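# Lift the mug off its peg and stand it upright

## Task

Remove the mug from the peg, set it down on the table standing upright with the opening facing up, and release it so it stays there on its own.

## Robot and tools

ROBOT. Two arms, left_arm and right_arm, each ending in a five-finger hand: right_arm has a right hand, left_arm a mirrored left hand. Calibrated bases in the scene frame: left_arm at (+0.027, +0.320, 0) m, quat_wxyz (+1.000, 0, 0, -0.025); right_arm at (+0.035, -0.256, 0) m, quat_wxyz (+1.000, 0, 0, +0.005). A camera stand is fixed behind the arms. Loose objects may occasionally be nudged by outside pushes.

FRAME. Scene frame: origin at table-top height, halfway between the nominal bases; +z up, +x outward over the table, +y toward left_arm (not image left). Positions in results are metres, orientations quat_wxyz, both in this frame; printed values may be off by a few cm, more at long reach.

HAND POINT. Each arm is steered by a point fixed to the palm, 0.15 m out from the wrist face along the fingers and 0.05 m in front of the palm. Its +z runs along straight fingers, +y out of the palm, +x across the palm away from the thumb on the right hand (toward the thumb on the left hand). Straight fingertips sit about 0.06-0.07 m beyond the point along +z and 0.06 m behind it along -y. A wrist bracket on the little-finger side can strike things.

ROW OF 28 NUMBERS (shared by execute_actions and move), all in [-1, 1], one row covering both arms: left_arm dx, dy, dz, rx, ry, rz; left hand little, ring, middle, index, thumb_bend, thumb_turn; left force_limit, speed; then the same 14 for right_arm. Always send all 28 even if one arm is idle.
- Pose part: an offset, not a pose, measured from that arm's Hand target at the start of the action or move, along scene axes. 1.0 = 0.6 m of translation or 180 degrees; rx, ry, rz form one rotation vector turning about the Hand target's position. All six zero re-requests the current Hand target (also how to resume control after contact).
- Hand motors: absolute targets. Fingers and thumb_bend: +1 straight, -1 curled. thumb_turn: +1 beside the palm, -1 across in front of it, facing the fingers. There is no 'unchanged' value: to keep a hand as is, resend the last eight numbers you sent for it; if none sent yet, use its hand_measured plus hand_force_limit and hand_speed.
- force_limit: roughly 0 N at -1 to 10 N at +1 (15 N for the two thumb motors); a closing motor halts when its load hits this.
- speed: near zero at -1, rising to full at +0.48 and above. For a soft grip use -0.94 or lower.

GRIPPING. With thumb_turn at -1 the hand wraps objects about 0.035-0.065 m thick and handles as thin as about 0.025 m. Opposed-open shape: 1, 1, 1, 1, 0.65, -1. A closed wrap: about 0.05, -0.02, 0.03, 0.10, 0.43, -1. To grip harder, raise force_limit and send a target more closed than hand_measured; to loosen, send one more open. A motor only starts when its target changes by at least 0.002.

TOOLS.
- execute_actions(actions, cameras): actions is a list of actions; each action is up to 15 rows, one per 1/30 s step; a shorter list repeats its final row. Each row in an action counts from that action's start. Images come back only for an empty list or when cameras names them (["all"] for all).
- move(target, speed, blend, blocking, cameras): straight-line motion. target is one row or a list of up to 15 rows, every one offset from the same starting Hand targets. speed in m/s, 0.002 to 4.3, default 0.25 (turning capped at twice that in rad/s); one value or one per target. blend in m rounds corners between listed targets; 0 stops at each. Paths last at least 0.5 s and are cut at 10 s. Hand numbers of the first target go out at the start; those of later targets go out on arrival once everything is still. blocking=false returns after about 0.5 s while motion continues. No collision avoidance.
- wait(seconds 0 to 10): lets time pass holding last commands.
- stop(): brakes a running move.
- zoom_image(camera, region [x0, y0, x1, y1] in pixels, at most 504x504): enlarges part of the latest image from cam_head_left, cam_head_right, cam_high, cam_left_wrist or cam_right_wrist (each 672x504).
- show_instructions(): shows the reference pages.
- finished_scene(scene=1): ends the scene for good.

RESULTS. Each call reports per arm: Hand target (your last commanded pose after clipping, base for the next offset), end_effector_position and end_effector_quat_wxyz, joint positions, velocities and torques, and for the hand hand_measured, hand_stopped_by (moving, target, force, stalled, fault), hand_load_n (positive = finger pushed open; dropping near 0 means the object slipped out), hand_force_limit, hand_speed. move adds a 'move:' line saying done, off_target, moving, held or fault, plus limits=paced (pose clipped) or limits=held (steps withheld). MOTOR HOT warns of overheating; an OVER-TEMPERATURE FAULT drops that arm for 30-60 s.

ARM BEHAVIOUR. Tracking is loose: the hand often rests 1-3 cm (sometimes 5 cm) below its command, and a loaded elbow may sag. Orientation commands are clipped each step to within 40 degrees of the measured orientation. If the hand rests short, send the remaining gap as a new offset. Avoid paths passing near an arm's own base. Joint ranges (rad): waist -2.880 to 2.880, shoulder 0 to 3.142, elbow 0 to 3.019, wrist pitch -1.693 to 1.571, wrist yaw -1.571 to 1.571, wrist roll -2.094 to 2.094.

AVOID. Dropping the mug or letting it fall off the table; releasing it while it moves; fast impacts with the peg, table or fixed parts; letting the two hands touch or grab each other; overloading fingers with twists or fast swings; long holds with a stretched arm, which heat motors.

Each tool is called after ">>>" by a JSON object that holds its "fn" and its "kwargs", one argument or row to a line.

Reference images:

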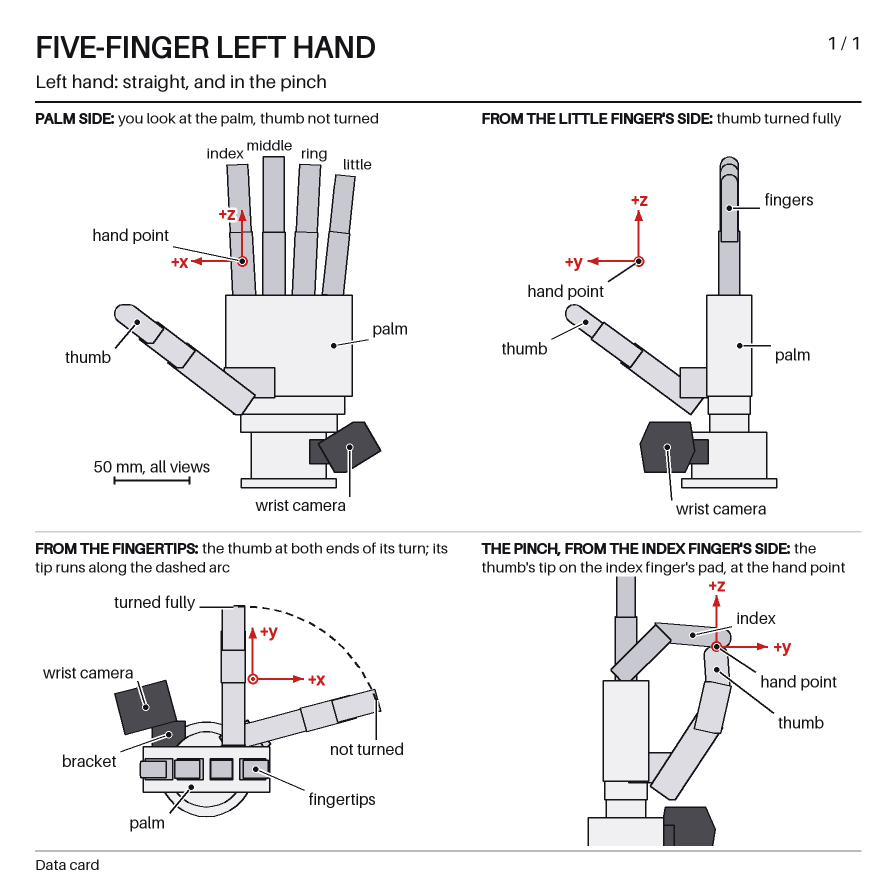

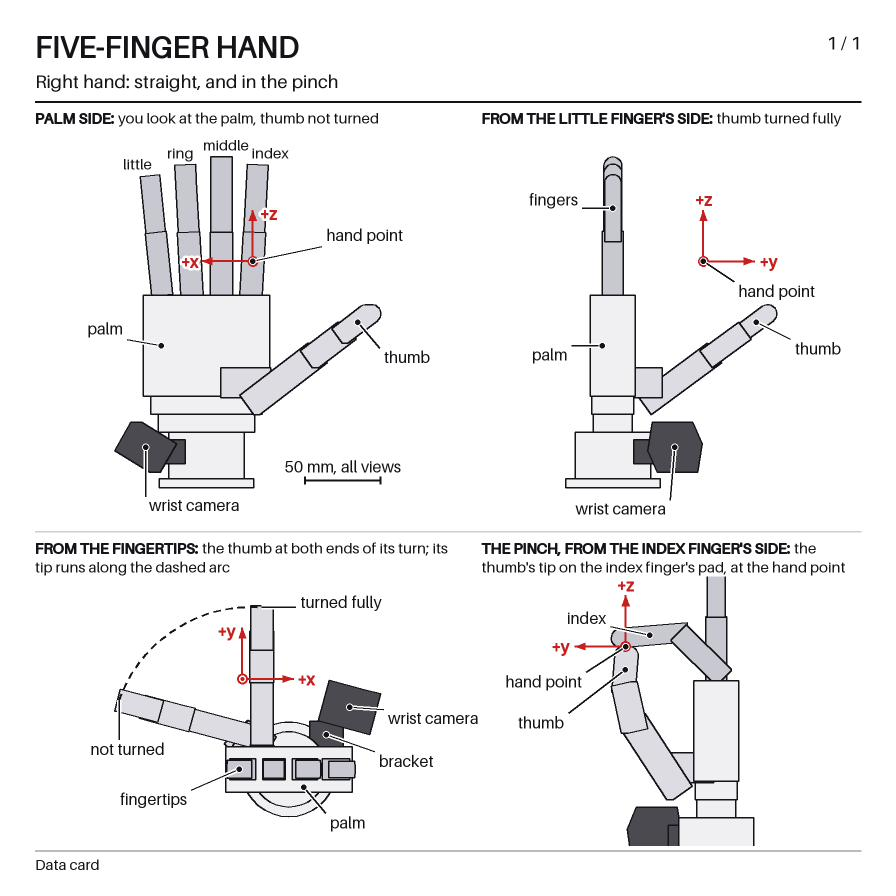

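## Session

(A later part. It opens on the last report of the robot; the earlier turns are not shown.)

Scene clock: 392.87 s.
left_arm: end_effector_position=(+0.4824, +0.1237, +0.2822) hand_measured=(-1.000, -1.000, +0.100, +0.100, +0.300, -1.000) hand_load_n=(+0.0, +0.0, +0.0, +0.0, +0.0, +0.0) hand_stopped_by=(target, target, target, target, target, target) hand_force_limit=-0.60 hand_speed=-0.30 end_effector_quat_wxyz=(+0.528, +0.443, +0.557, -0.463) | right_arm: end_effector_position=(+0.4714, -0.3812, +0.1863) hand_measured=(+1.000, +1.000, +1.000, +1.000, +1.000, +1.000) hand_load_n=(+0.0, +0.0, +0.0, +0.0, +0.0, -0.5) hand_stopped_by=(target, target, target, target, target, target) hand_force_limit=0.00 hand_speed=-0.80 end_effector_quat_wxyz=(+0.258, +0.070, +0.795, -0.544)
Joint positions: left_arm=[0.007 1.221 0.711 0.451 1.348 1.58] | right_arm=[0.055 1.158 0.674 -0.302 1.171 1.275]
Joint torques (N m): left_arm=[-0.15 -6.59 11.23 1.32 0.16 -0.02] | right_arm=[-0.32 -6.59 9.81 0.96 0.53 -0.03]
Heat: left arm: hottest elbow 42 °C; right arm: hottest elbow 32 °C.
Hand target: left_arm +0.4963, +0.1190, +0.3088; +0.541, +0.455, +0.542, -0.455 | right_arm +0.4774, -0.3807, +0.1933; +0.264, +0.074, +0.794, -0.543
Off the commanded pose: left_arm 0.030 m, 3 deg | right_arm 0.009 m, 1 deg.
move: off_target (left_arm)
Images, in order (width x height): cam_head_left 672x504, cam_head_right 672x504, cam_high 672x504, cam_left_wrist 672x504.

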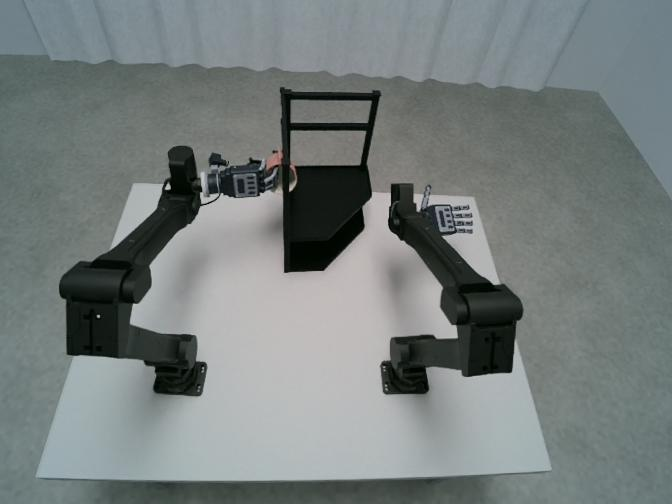

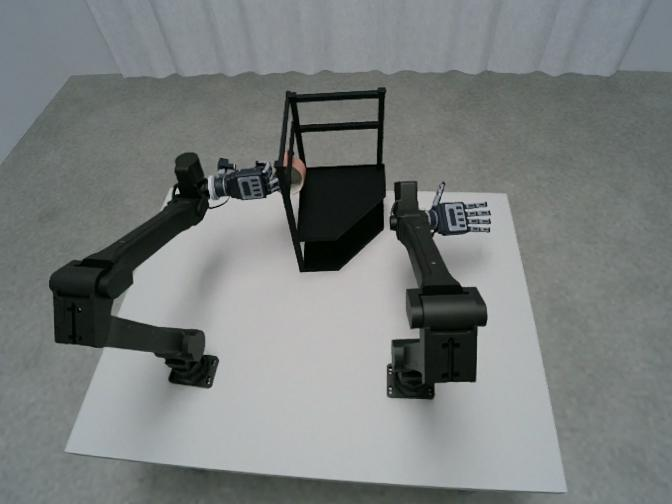

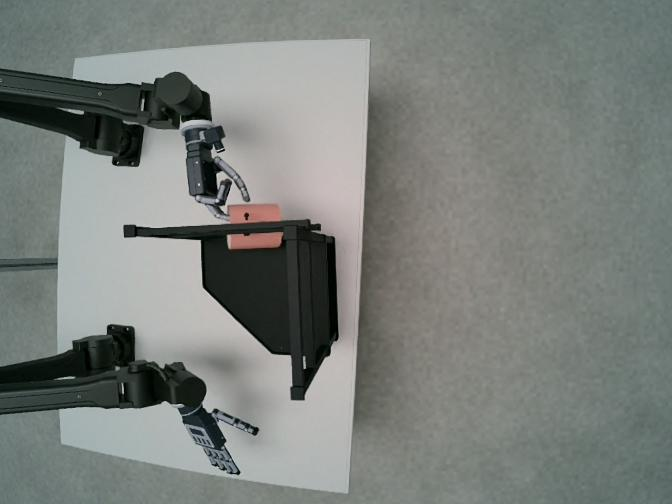

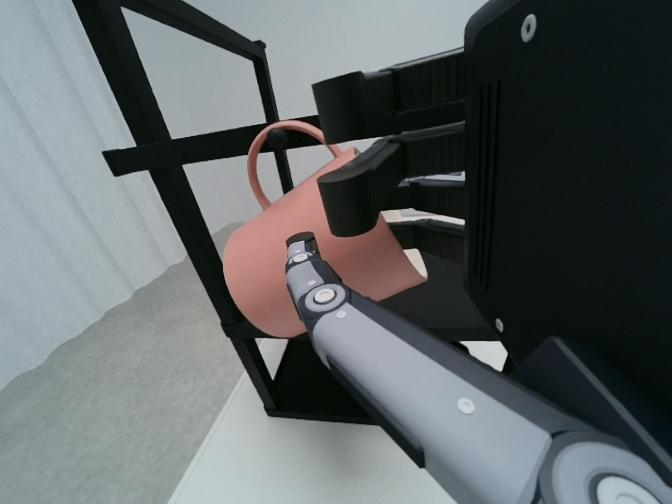

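>>> {"fn": "zoom_image", "kwargs": {
  "camera": "cam_high",
  "region": [170, 140, 300, 270]
}}

>>> {"fn": "zoom_image", "kwargs": {
  "camera": "cam_left_wrist",
  "region": [200, 80, 480, 360]
}}

>>> {"fn": "zoom_image", "kwargs": {
  "camera": "cam_head_left",
  "region": [230, 130, 320, 220]
}}

>>> {"fn": "zoom_image", "kwargs": {
  "camera": "cam_head_right",
  "region": [230, 130, 320, 220]
}}

Scaled by 3.877 from the camera's 672x504 image, which has a finer 960x720 frame.

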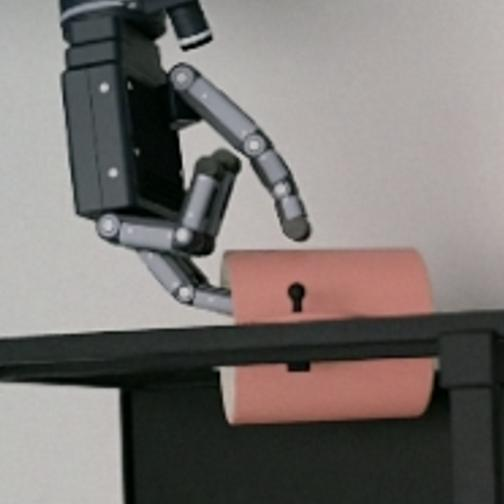

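Scaled by 1.800 from the camera's 672x504 image, which has a finer 960x720 frame.

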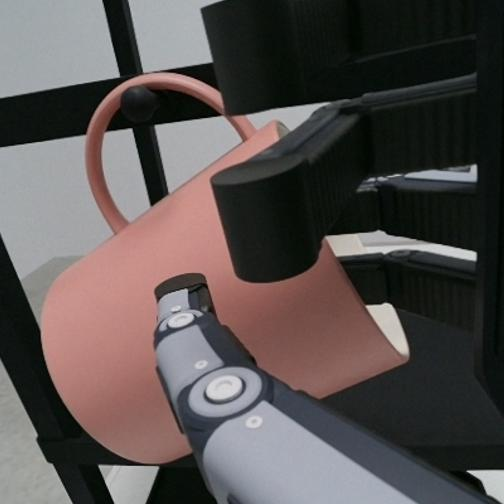

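Scaled by 5.600 from the camera's 672x504 image, which has a finer 960x720 frame.

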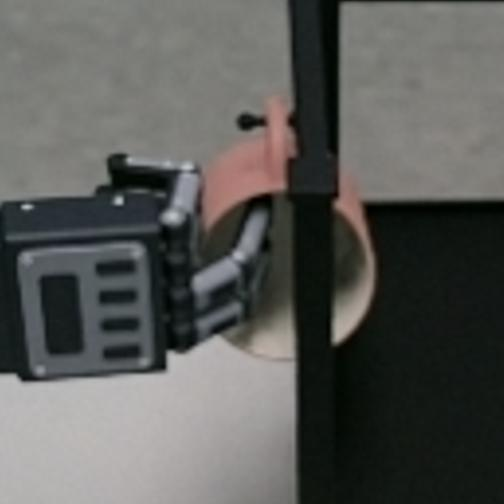

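Scaled by 5.600 from the camera's 672x504 image, which has a finer 960x720 frame.

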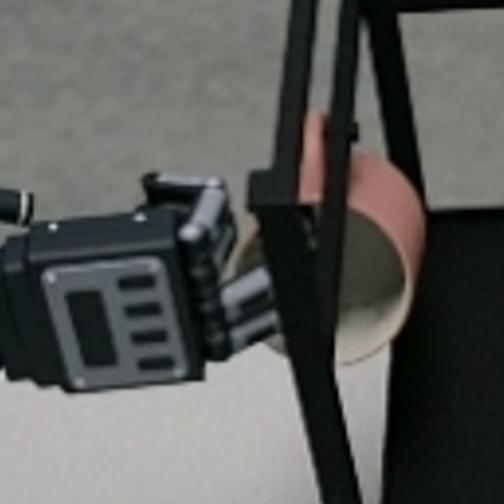

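>>> {"fn": "move", "kwargs": {
  "target": [0, 0, 0, 0, 0, 0, -1, -1, -0.5, -0.5, -0.3, -1, -0.5, -0.9, 0, 0, 0, 0, 0, 0, 1, 1, 1, 1, 1, 1, 0, -0.8],
  "speed": 0.05,
  "cameras": ["cam_head_left", "cam_high", "cam_left_wrist"]
}}

Scene clock: 402.20 s.
left_arm: end_effector_position=(+0.4824, +0.1219, +0.2794) hand_measured=(-1.000, -1.000, -0.056, -0.196, +0.168, -1.000) hand_load_n=(+0.0, +0.0, +3.0, +2.5, +4.5, -0.5) hand_stopped_by=(target, target, force, force, force, target) hand_force_limit=-0.50 hand_speed=-0.90 end_effector_quat_wxyz=(+0.524, +0.441, +0.559, -0.467) | right_arm: end_effector_position=(+0.4714, -0.3812, +0.1863) hand_measured=(+1.000, +1.000, +1.000, +1.000, +1.000, +1.000) hand_load_n=(+0.0, +0.0, +0.0, +0.0, +0.0, -0.5) hand_stopped_by=(target, target, target, target, target, target) hand_force_limit=0.00 hand_speed=-0.80 end_effector_quat_wxyz=(+0.258, +0.070, +0.795, -0.544)
Joint positions: left_arm=[0.003 1.227 0.711 0.451 1.348 1.574] | right_arm=[0.055 1.158 0.674 -0.302 1.171 1.275]
Joint torques (N m): left_arm=[0.26 -7.24 11.19 1.37 0.16 0.03] | right_arm=[-0.26 -6.59 9.84 0.99 0.53 -0.03]
Heat: left arm: hottest elbow 41 °C; right arm: hottest elbow 32 °C.
Hand target: left_arm +0.4963, +0.1189, +0.3088; +0.541, +0.455, +0.542, -0.455 | right_arm +0.4774, -0.3807, +0.1933; +0.264, +0.074, +0.794, -0.543
Off the commanded pose: left_arm 0.033 m, 3 deg | right_arm 0.009 m, 1 deg.
move: off_target (left_arm)
Images, in order (width x height): cam_head_left 672x504, cam_high 672x504, cam_left_wrist 672x504.

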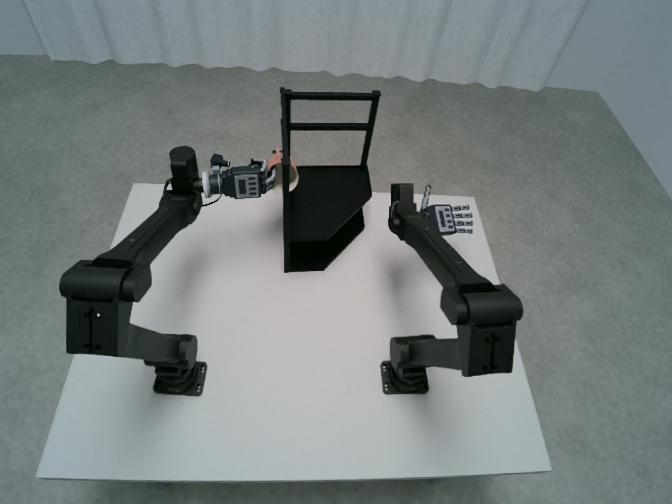

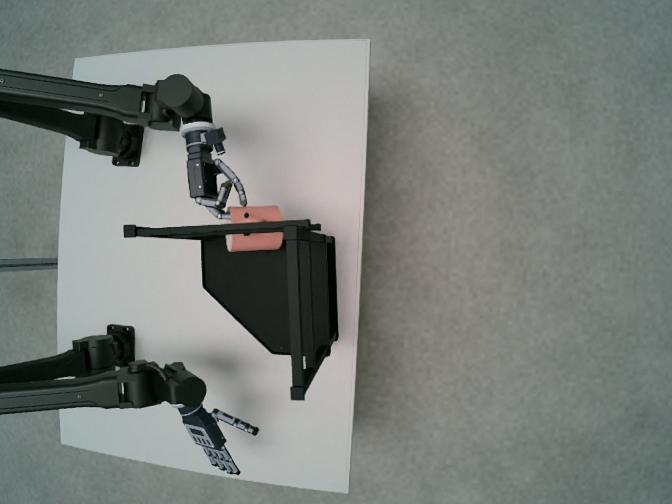

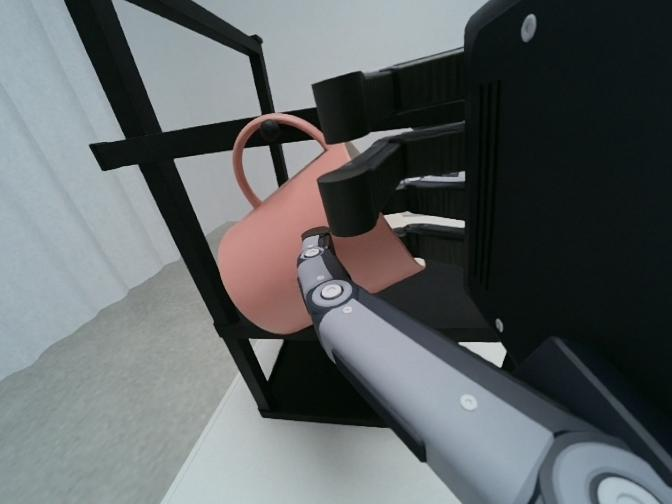

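>>> {"fn": "move", "kwargs": {
  "target": [0, 0, 0, 0, 0, 0, -1, -1, -0.6, -0.6, -0.4, -1, 0.5, -0.9, 0, 0, 0, 0, 0, 0, 1, 1, 1, 1, 1, 1, 0, -0.8],
  "speed": 0.05,
  "cameras": ["cam_head_left", "cam_high", "cam_left_wrist"]
}}

Scene clock: 407.83 s.
left_arm: end_effector_position=(+0.4824, +0.1219, +0.2794) hand_measured=(-1.000, -1.000, -0.080, -0.220, +0.158, -1.000) hand_load_n=(+0.0, +0.0, +9.0, +10.0, +11.5, -2.0) hand_stopped_by=(target, target, force, force, force, target) hand_force_limit=0.50 hand_speed=-0.90 end_effector_quat_wxyz=(+0.524, +0.441, +0.559, -0.467) | right_arm: end_effector_position=(+0.4714, -0.3812, +0.1863) hand_measured=(+1.000, +1.000, +1.000, +1.000, +1.000, +1.000) hand_load_n=(+0.0, +0.0, +0.0, +0.0, +0.0, +0.0) hand_stopped_by=(target, target, target, target, target, target) hand_force_limit=0.00 hand_speed=-0.80 end_effector_quat_wxyz=(+0.258, +0.070, +0.795, -0.544)
Joint positions: left_arm=[0.003 1.227 0.711 0.451 1.348 1.574] | right_arm=[0.055 1.158 0.674 -0.302 1.171 1.275]
Joint torques (N m): left_arm=[0.09 -7.24 11.23 1.36 0.16 0.03] | right_arm=[-0.38 -6.65 9.81 0.96 0.52 -0.04]
Heat: left arm: hottest elbow 41 °C; right arm: hottest elbow 32 °C.
Hand target: left_arm +0.4963, +0.1190, +0.3088; +0.541, +0.455, +0.542, -0.455 | right_arm +0.4774, -0.3807, +0.1933; +0.264, +0.074, +0.794, -0.543
Off the commanded pose: left_arm 0.033 m, 3 deg | right_arm 0.009 m, 1 deg.
move: off_target (left_arm)
Images, in order (width x height): cam_head_left 672x504, cam_high 672x504, cam_left_wrist 672x504.

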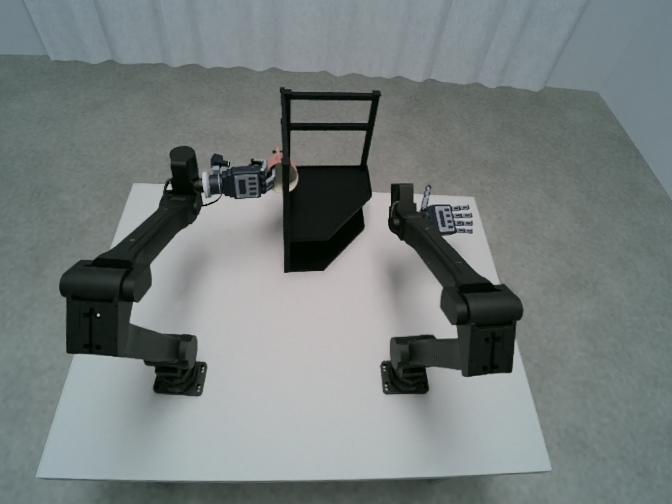

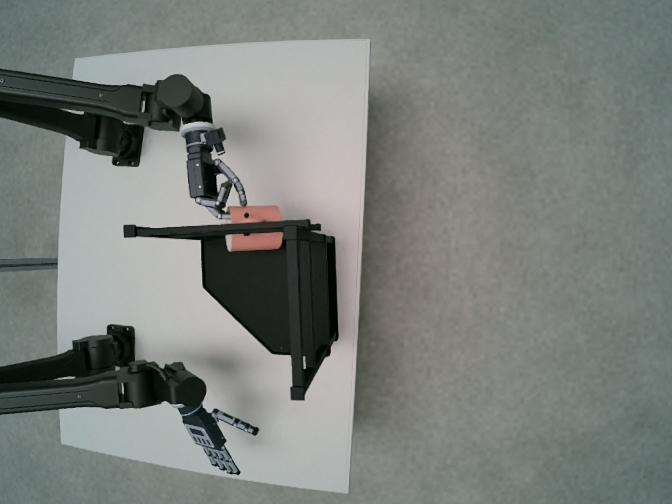

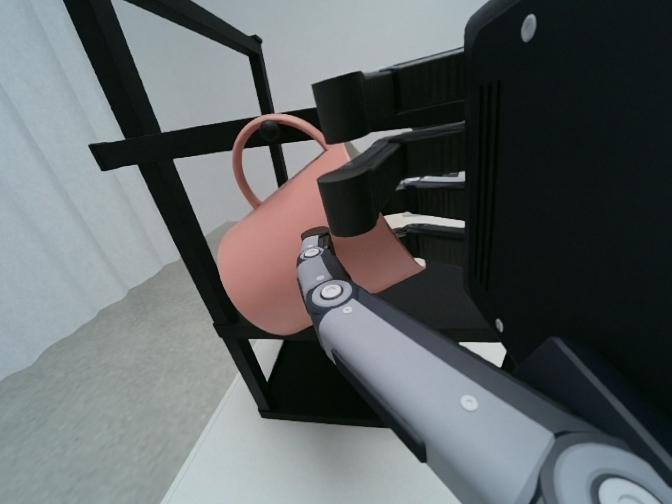

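>>> {"fn": "zoom_image", "kwargs": {
  "camera": "cam_left_wrist",
  "region": [200, 80, 440, 320]
}}

>>> {"fn": "zoom_image", "kwargs": {
  "camera": "cam_head_left",
  "region": [240, 130, 320, 210]
}}

>>> {"fn": "zoom_image", "kwargs": {
  "camera": "cam_high",
  "region": [190, 170, 300, 270]
}}

Scaled by 2.100 from the camera's 672x504 image, which has a finer 960x720 frame.

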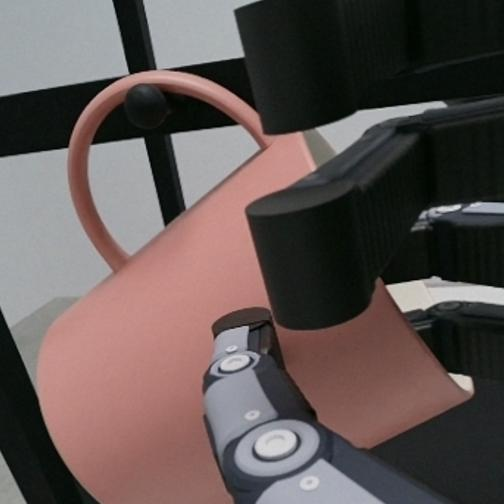

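Scaled by 6.300 from the camera's 672x504 image, which has a finer 960x720 frame.

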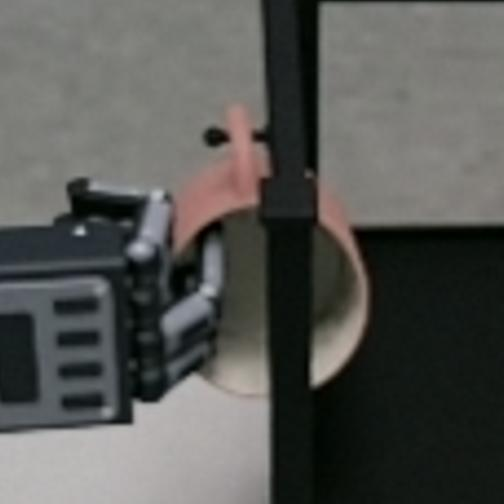

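Scaled by 4.582 from the camera's 672x504 image, which has a finer 960x720 frame.

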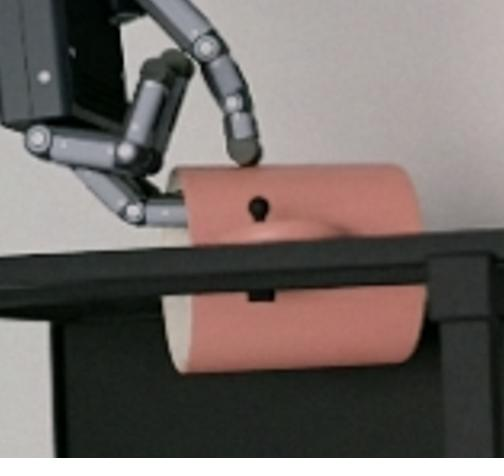

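>>> {"fn": "move", "kwargs": {
  "target": [0, 0, 0.02, 0, 0, 0, -1, -1, -0.6, -0.6, -0.4, -1, 0.5, -0.9, 0, 0, 0, 0, 0, 0, 1, 1, 1, 1, 1, 1, 0, -0.8],
  "speed": 0.05,
  "cameras": ["cam_head_left", "cam_high", "cam_left_wrist"]
}}

Scene clock: 421.77 s.
left_arm: end_effector_position=(+0.4828, +0.1219, +0.2793) hand_measured=(-1.000, -1.000, -0.080, -0.220, +0.158, -1.000) hand_load_n=(+0.0, +0.0, +8.5, +10.5, +10.5, -2.0) hand_stopped_by=(target, target, force, force, force, target) hand_force_limit=0.50 hand_speed=-0.90 end_effector_quat_wxyz=(+0.521, +0.438, +0.562, -0.469) | right_arm: end_effector_position=(+0.4714, -0.3812, +0.1863) hand_measured=(+1.000, +1.000, +1.000, +1.000, +1.000, +1.000) hand_load_n=(+0.0, +0.0, +0.0, +0.0, +0.0, -0.5) hand_stopped_by=(target, target, target, target, target, target) hand_force_limit=0.00 hand_speed=-0.80 end_effector_quat_wxyz=(+0.258, +0.070, +0.795, -0.544)
Joint positions: left_arm=[0.003 1.226 0.716 0.434 1.348 1.574] | right_arm=[0.055 1.158 0.674 -0.302 1.171 1.275]
Joint torques (N m): left_arm=[0.26 -8.7 12.07 0.98 0.18 -0.04] | right_arm=[-0.38 -6.59 9.81 0.96 0.52 -0.04]
Heat: left arm: hottest elbow 41 °C; right arm: hottest elbow 32 °C.
Hand target: left_arm +0.4963, +0.1190, +0.3208; +0.541, +0.455, +0.542, -0.455 | right_arm +0.4774, -0.3807, +0.1933; +0.264, +0.074, +0.794, -0.543
Off the commanded pose: left_arm 0.044 m, 4 deg | right_arm 0.009 m, 1 deg.
move: off_target (left_arm)
Images, in order (width x height): cam_head_left 672x504, cam_high 672x504, cam_left_wrist 672x504.

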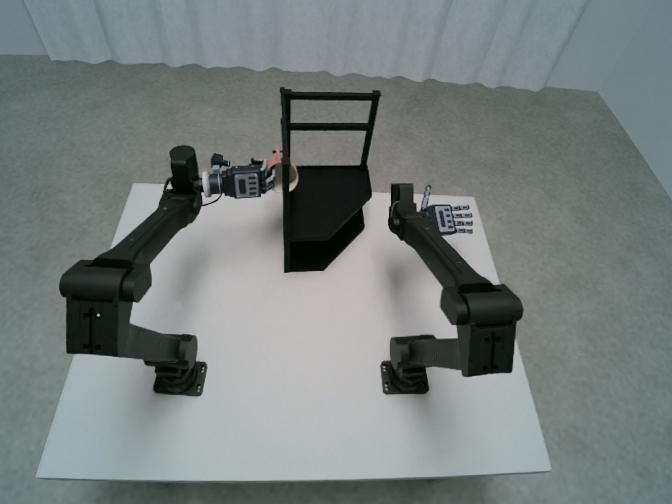

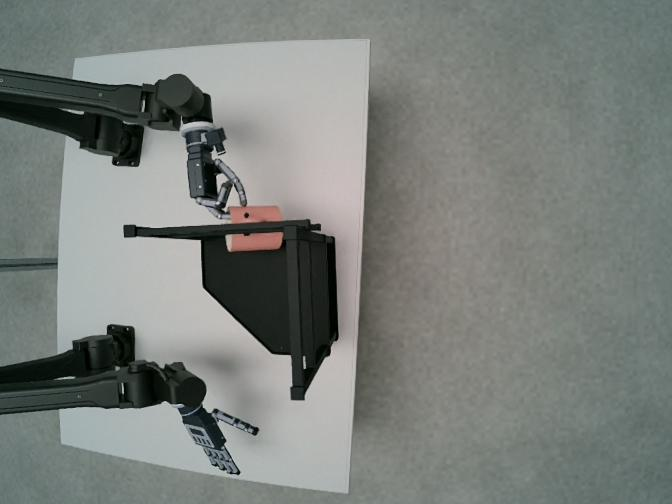

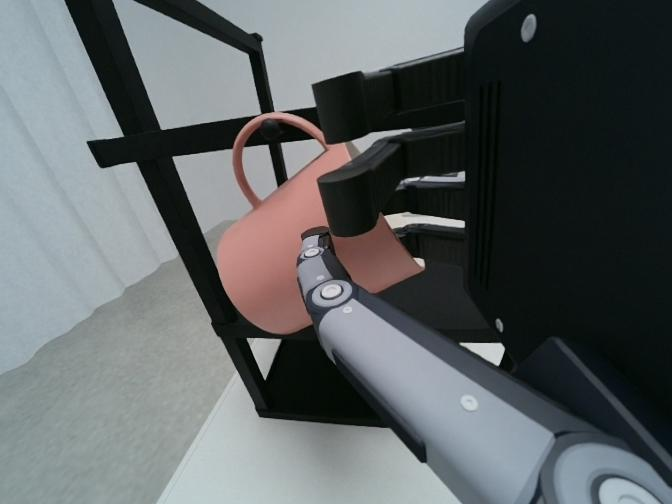

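>>> {"fn": "move", "kwargs": {
  "target": [0, 0, 0.02, 0, 0, 0, -1, -1, -0.6, -0.6, -0.4, -1, 0.5, -0.9, 0, 0, 0, 0, 0, 0, 1, 1, 1, 1, 1, 1, 0, -0.8],
  "speed": 0.05,
  "cameras": ["cam_left_wrist"]
}}

Scene clock: 425.63 s.
left_arm: end_effector_position=(+0.4808, +0.1219, +0.2807) hand_measured=(-1.000, -1.000, -0.078, -0.220, +0.158, -1.000) hand_load_n=(+0.0, -0.5, +10.0, +9.0, +11.5, -3.5) hand_stopped_by=(target, target, force, force, force, target) hand_force_limit=0.50 hand_speed=-0.90 end_effector_quat_wxyz=(+0.513, +0.431, +0.570, -0.475) | right_arm: end_effector_position=(+0.4714, -0.3812, +0.1863) hand_measured=(+1.000, +1.000, +1.000, +1.000, +1.000, +1.000) hand_load_n=(+0.0, +0.0, +0.0, +0.0, +0.0, +0.0) hand_stopped_by=(target, target, target, target, target, target) hand_force_limit=0.00 hand_speed=-0.80 end_effector_quat_wxyz=(+0.258, +0.070, +0.795, -0.544)
Joint positions: left_arm=[0.003 1.215 0.724 0.394 1.348 1.567] | right_arm=[0.055 1.158 0.674 -0.302 1.171 1.275]
Joint torques (N m): left_arm=[0.32 -9.23 12.85 1.13 0.23 0.03] | right_arm=[-0.38 -6.59 9.83 0.96 0.53 -0.04]
Heat: left arm: hottest elbow 41 °C; right arm: hottest elbow 32 °C.
Hand target: left_arm +0.4963, +0.1190, +0.3328; +0.541, +0.455, +0.542, -0.455 | right_arm +0.4774, -0.3807, +0.1933; +0.264, +0.074, +0.794, -0.543
Off the commanded pose: left_arm 0.054 m, 6 deg | right_arm 0.009 m, 1 deg.
move: off_target (left_arm)
Images, in order (width x height): cam_left_wrist 672x504.

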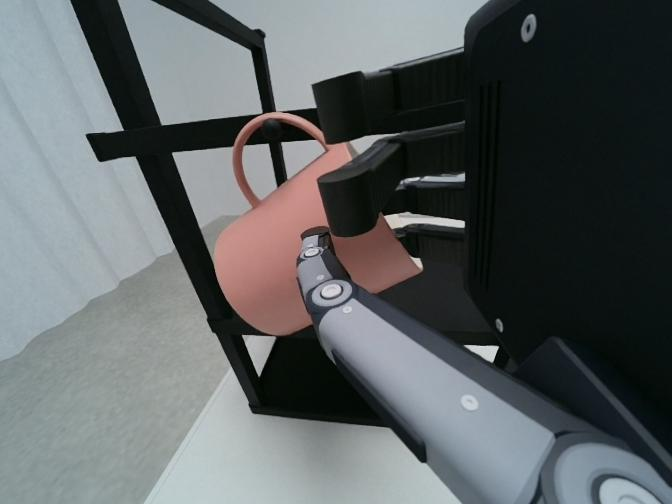

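>>> {"fn": "move", "kwargs": {
  "target": [0, 0, 0.025, 0, 0, 0, -1, -1, -0.6, -0.6, -0.4, -1, 0.5, -0.9, 0, 0, 0, 0, 0, 0, 1, 1, 1, 1, 1, 1, 0, -0.8],
  "speed": 0.05,
  "cameras": ["cam_left_wrist", "cam_head_left"]
}}

Scene clock: 436.27 s.
left_arm: end_effector_position=(+0.4785, +0.1222, +0.2823) hand_measured=(-1.000, -1.000, -0.078, -0.220, +0.158, -1.000) hand_load_n=(+0.0, +0.0, +12.0, +8.0, +12.5, -4.5) hand_stopped_by=(target, target, force, force, force, target) hand_force_limit=0.50 hand_speed=-0.90 end_effector_quat_wxyz=(+0.503, +0.421, +0.580, -0.483) | right_arm: end_effector_position=(+0.4714, -0.3812, +0.1863) hand_measured=(+1.000, +1.000, +1.000, +1.000, +1.000, +1.000) hand_load_n=(+0.0, +0.0, +0.0, +0.0, +0.0, +0.0) hand_stopped_by=(target, target, target, target, target, target) hand_force_limit=0.00 hand_speed=-0.80 end_effector_quat_wxyz=(+0.258, +0.070, +0.795, -0.544)
Joint positions: left_arm=[0.003 1.202 0.734 0.341 1.345 1.557] | right_arm=[0.055 1.158 0.674 -0.302 1.171 1.275]
Joint torques (N m): left_arm=[0.26 -9.88 13.87 1.32 0.36 0.14] | right_arm=[-0.26 -6.59 9.81 0.96 0.52 -0.04]
Heat: left arm: hottest elbow 46 °C; right arm: hottest elbow 32 °C.
Hand target: left_arm +0.4963, +0.1190, +0.3478; +0.541, +0.455, +0.542, -0.455 | right_arm +0.4774, -0.3807, +0.1933; +0.264, +0.074, +0.794, -0.543
Off the commanded pose: left_arm 0.068 m, 8 deg | right_arm 0.009 m, 1 deg.
move: off_target (left_arm)
Images, in order (width x height): cam_head_left 672x504, cam_left_wrist 672x504.

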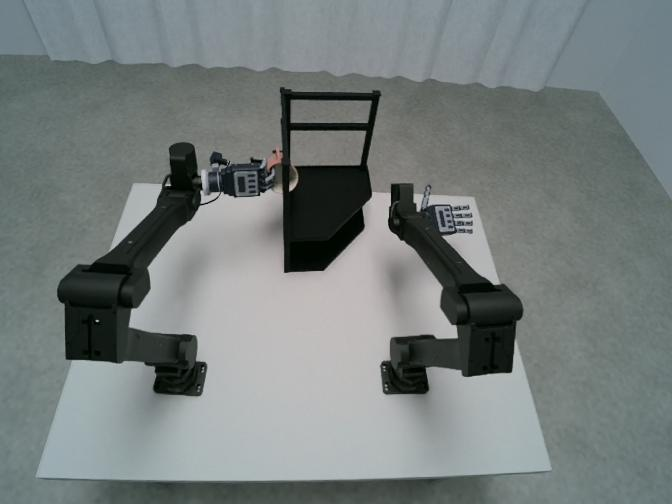

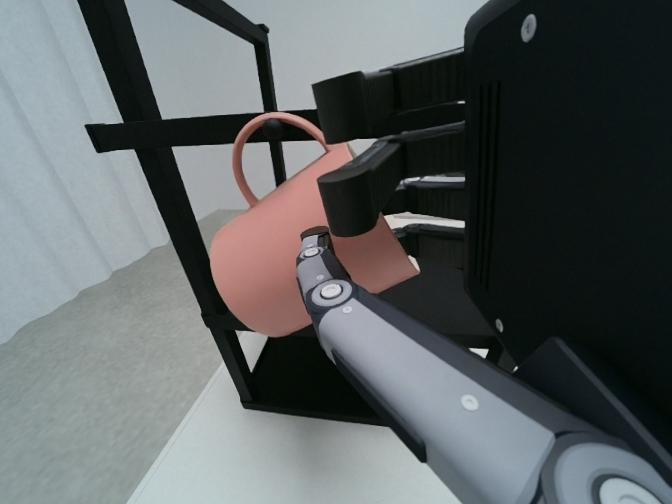

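>>> {"fn": "zoom_image", "kwargs": {
  "camera": "cam_left_wrist",
  "region": [200, 80, 440, 320]
}}

>>> {"fn": "zoom_image", "kwargs": {
  "camera": "cam_head_left",
  "region": [240, 130, 320, 210]
}}

Scaled by 2.100 from the camera's 672x504 image, which has a finer 960x720 frame.

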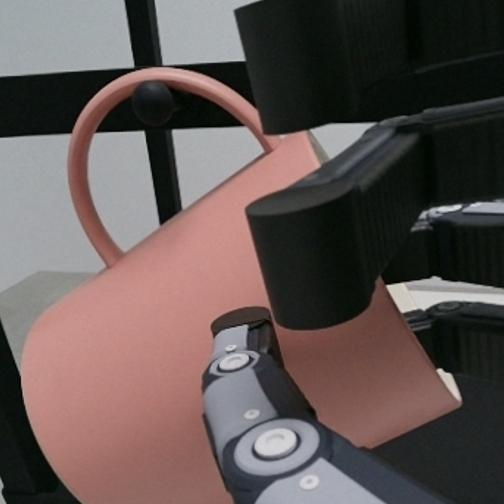

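Scaled by 6.300 from the camera's 672x504 image, which has a finer 960x720 frame.

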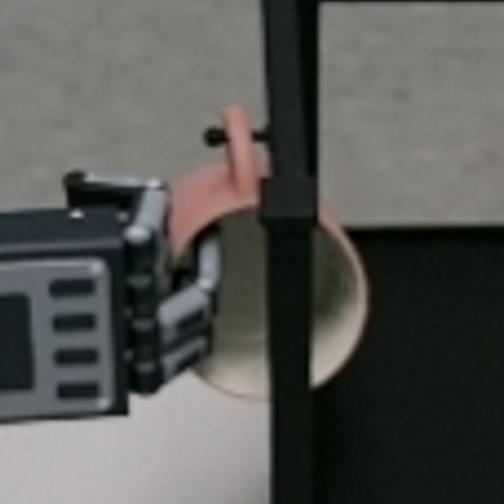

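>>> {"fn": "move", "kwargs": {
  "target": [0, 0, 0.01, 0, -0.04, 0, -1, -1, -0.6, -0.6, -0.4, -1, 0.5, -0.9, 0, 0, 0, 0, 0, 0, 1, 1, 1, 1, 1, 1, 0, -0.8],
  "speed": 0.05,
  "cameras": ["cam_left_wrist", "cam_head_left"]
}}

Scene clock: 468.40 s.
left_arm: end_effector_position=(+0.4817, +0.1222, +0.2849) hand_measured=(-1.000, -1.000, -0.078, -0.220, +0.158, -1.000) hand_load_n=(+0.0, +0.0, +13.5, +6.0, +12.5, -4.5) hand_stopped_by=(target, target, force, force, force, target) hand_force_limit=0.50 hand_speed=-0.90 end_effector_quat_wxyz=(+0.511, +0.427, +0.573, -0.478) | right_arm: end_effector_position=(+0.4714, -0.3812, +0.1863) hand_measured=(+1.000, +1.000, +1.000, +1.000, +1.000, +1.000) hand_load_n=(-0.5, +0.0, +0.0, +0.0, +0.0, +0.0) hand_stopped_by=(target, target, target, target, target, target) hand_force_limit=0.00 hand_speed=-0.80 end_effector_quat_wxyz=(+0.258, +0.070, +0.795, -0.544)
Joint positions: left_arm=[0.003 1.21 0.734 0.378 1.344 1.554] | right_arm=[0.055 1.158 0.674 -0.302 1.171 1.275]
Joint torques (N m): left_arm=[0.26 -10.81 11.89 3.69 0.3 0.68] | right_arm=[-0.26 -6.65 9.81 0.98 0.53 -0.04]
Heat: left arm: hottest elbow 55 °C; right arm: hottest elbow 32 °C.
Hand target: left_arm +0.4963, +0.1190, +0.3537; +0.574, +0.482, +0.507, -0.425 | right_arm +0.4774, -0.3807, +0.1933; +0.264, +0.074, +0.794, -0.543
Off the commanded pose: left_arm 0.070 m, 14 deg | right_arm 0.009 m, 1 deg.
move: off_target (left_arm)
Images, in order (width x height): cam_head_left 672x504, cam_left_wrist 672x504.

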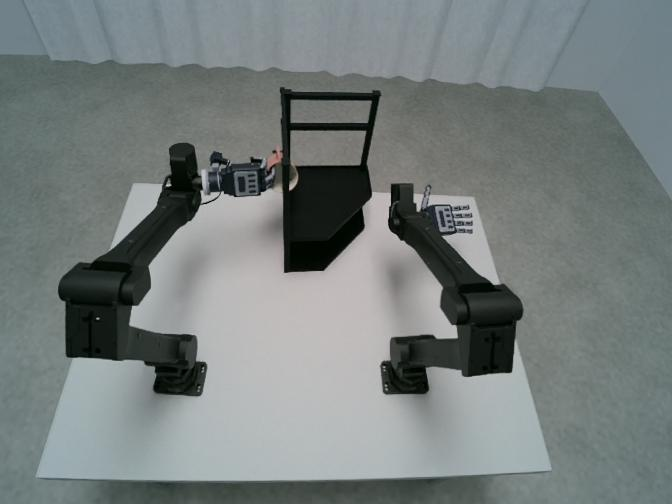

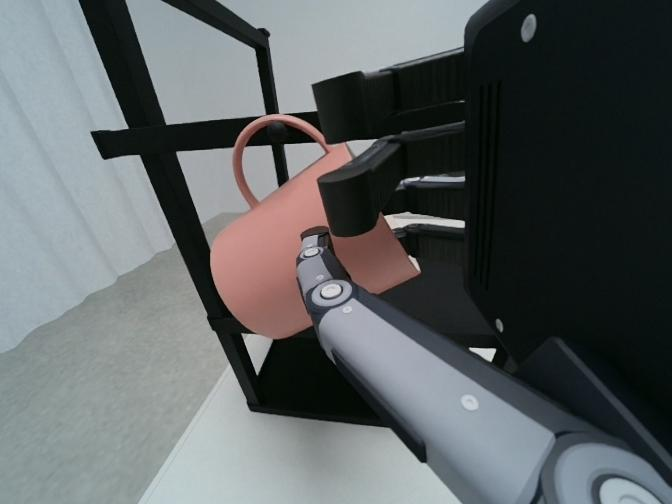

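>>> {"fn": "zoom_image", "kwargs": {
  "camera": "cam_left_wrist",
  "region": [220, 90, 360, 230]
}}

>>> {"fn": "zoom_image", "kwargs": {
  "camera": "cam_head_left",
  "region": [250, 140, 310, 200]
}}

>>> {"fn": "wait", "kwargs": {
  "seconds": 0.2,
  "cameras": ["cam_high", "cam_head_right"]
}}

>>> {"fn": "zoom_image", "kwargs": {
  "camera": "cam_high",
  "region": [190, 170, 300, 270]
}}

>>> {"fn": "zoom_image", "kwargs": {
  "camera": "cam_head_right",
  "region": [250, 130, 320, 210]
}}

Scaled by 3.600 from the camera's 672x504 image, which has a finer 960x720 frame.

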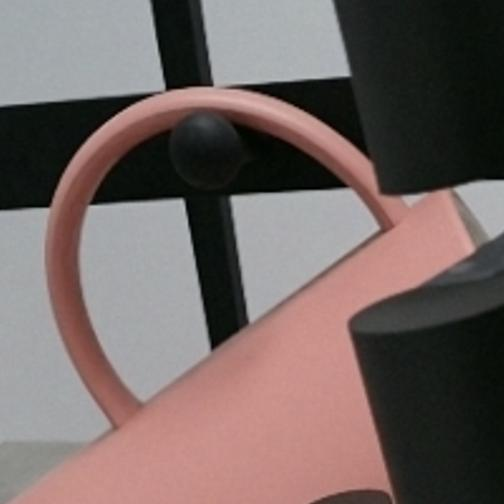

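Scaled by 8.400 from the camera's 672x504 image, which has a finer 960x720 frame.

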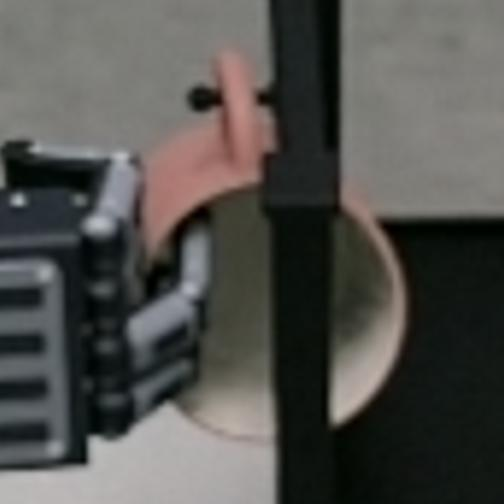

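Scene clock: 474.07 s.
left_arm: end_effector_position=(+0.4817, +0.1222, +0.2849) hand_measured=(-1.000, -1.000, -0.078, -0.220, +0.158, -1.000) hand_load_n=(+0.0, +0.0, +13.5, +6.0, +12.5, -4.5) hand_stopped_by=(target, target, force, force, force, target) hand_force_limit=0.50 hand_speed=-0.90 end_effector_quat_wxyz=(+0.511, +0.427, +0.573, -0.478) | right_arm: end_effector_position=(+0.4714, -0.3812, +0.1863) hand_measured=(+1.000, +1.000, +1.000, +1.000, +1.000, +1.000) hand_load_n=(+0.0, +0.0, +0.0, +0.0, +0.0, +0.0) hand_stopped_by=(target, target, target, target, target, target) hand_force_limit=0.00 hand_speed=-0.80 end_effector_quat_wxyz=(+0.258, +0.070, +0.795, -0.544)
Joint positions: left_arm=[0.003 1.21 0.734 0.378 1.344 1.554] | right_arm=[0.055 1.158 0.674 -0.302 1.171 1.275]
Joint torques (N m): left_arm=[0.15 -10.7 11.89 3.71 0.3 0.67] | right_arm=[-0.38 -6.53 9.83 0.99 0.52 -0.04]
Heat: left arm: hottest elbow 55 °C; right arm: hottest elbow 32 °C.
Hand target: left_arm +0.4963, +0.1190, +0.3537; +0.574, +0.482, +0.507, -0.425 | right_arm +0.4774, -0.3807, +0.1933; +0.264, +0.074, +0.794, -0.543
Off the commanded pose: left_arm 0.070 m, 14 deg | right_arm 0.009 m, 1 deg.
wait: 0.20 s; at rest from the start
Images, in order (width x height): cam_head_right 672x504, cam_high 672x504.

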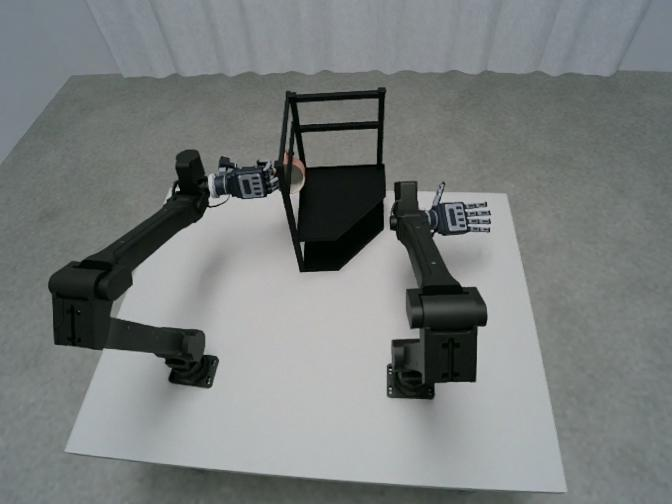

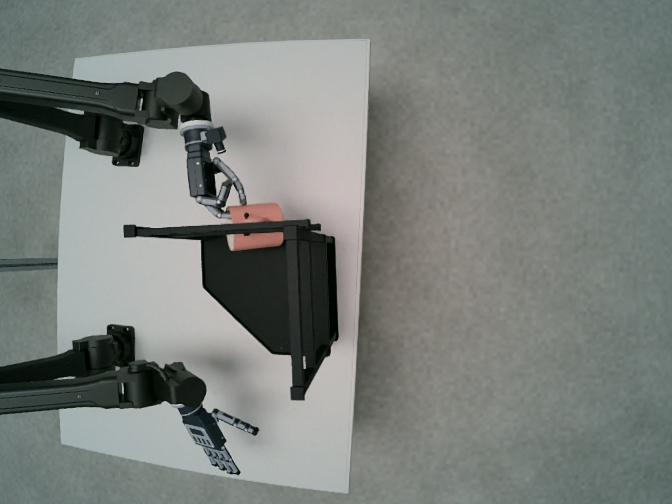

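Scaled by 4.582 from the camera's 672x504 image, which has a finer 960x720 frame.

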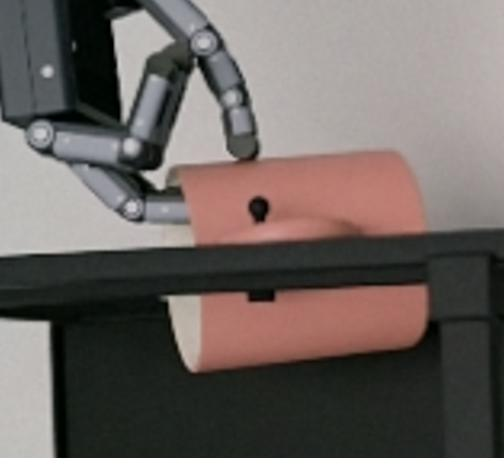

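Scaled by 6.300 from the camera's 672x504 image, which has a finer 960x720 frame.

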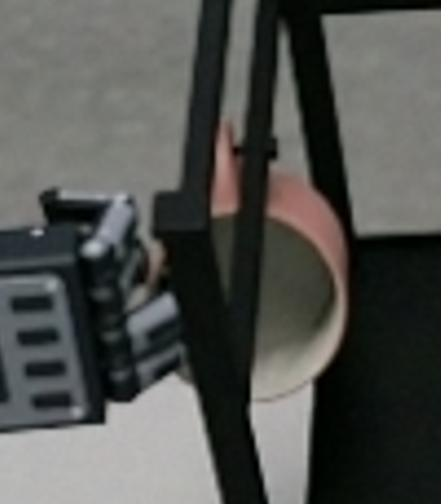

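>>> {"fn": "move", "kwargs": {
  "target": [0, 0, 0.02, 0, 0, 0, -1, -1, -0.6, -0.6, -0.4, -1, 0.5, -0.9, 0, 0, 0, 0, 0, 0, 1, 1, 1, 1, 1, 1, 0, -0.8],
  "speed": 0.05,
  "cameras": ["cam_left_wrist", "cam_head_left"]
}}

>>> {"fn": "zoom_image", "kwargs": {
  "camera": "cam_left_wrist",
  "region": [220, 90, 360, 230]
}}

Scene clock: 489.93 s.
left_arm: end_effector_position=(+0.4817, +0.1222, +0.2849) hand_measured=(-1.000, -1.000, -0.078, -0.220, +0.158, -1.000) hand_load_n=(+0.0, +0.0, +13.5, +6.0, +12.5, -4.5) hand_stopped_by=(target, target, force, force, force, target) hand_force_limit=0.50 hand_speed=-0.90 end_effector_quat_wxyz=(+0.511, +0.427, +0.574, -0.478) | right_arm: end_effector_position=(+0.4714, -0.3812, +0.1863) hand_measured=(+1.000, +1.000, +1.000, +1.000, +1.000, +1.000) hand_load_n=(+0.0, +0.0, +0.0, +0.0, -0.5, +0.0) hand_stopped_by=(target, target, target, target, target, target) hand_force_limit=0.00 hand_speed=-0.80 end_effector_quat_wxyz=(+0.258, +0.070, +0.795, -0.544)
Joint positions: left_arm=[0.003 1.21 0.734 0.378 1.344 1.554] | right_arm=[0.055 1.158 0.674 -0.302 1.171 1.275]
Joint torques (N m): left_arm=[0.32 -12.04 13 3.19 0.32 0.55] | right_arm=[-0.32 -6.65 9.81 0.95 0.52 -0.04]
Heat: left arm: hottest elbow 54 °C; right arm: hottest elbow 32 °C.
Hand target: left_arm +0.4962, +0.1190, +0.3657; +0.574, +0.482, +0.507, -0.425 | right_arm +0.4774, -0.3807, +0.1933; +0.264, +0.074, +0.794, -0.543
Off the commanded pose: left_arm 0.082 m, 14 deg | right_arm 0.009 m, 1 deg.
move: off_target (left_arm)
Images, in order (width x height): cam_head_left 672x504, cam_left_wrist 672x504.

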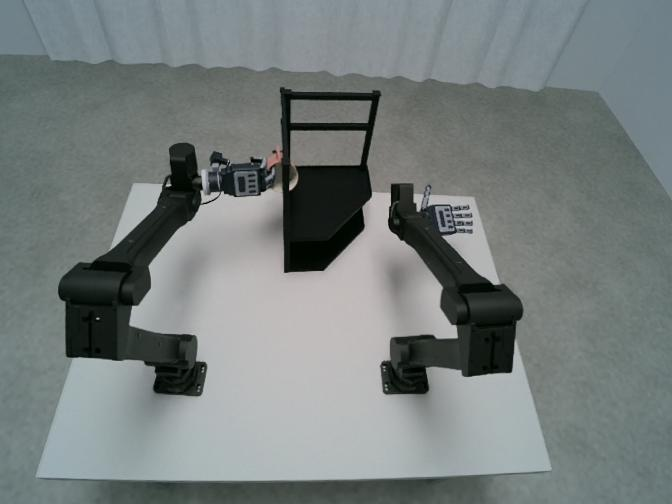

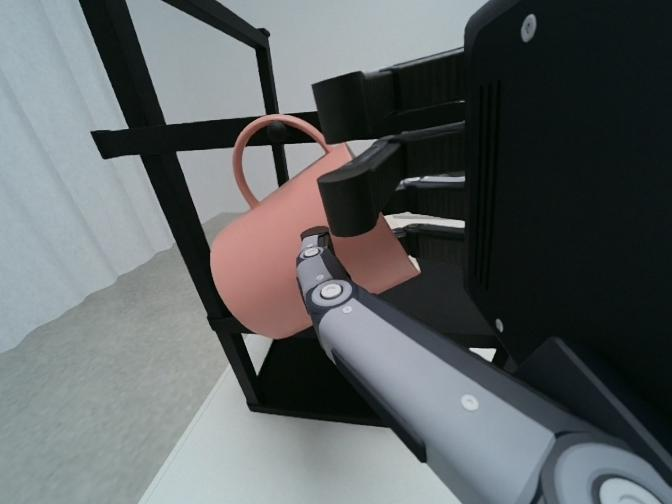

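Scaled by 3.600 from the camera's 672x504 image, which has a finer 960x720 frame.

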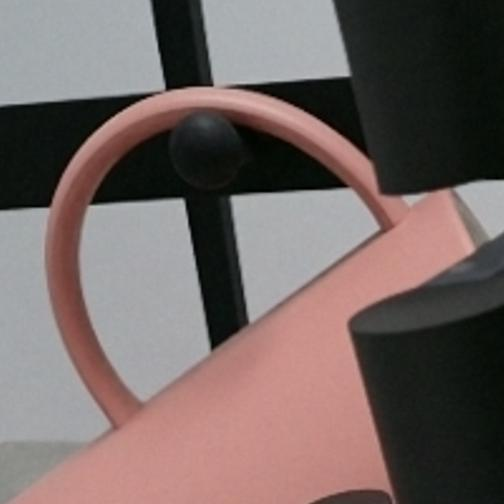

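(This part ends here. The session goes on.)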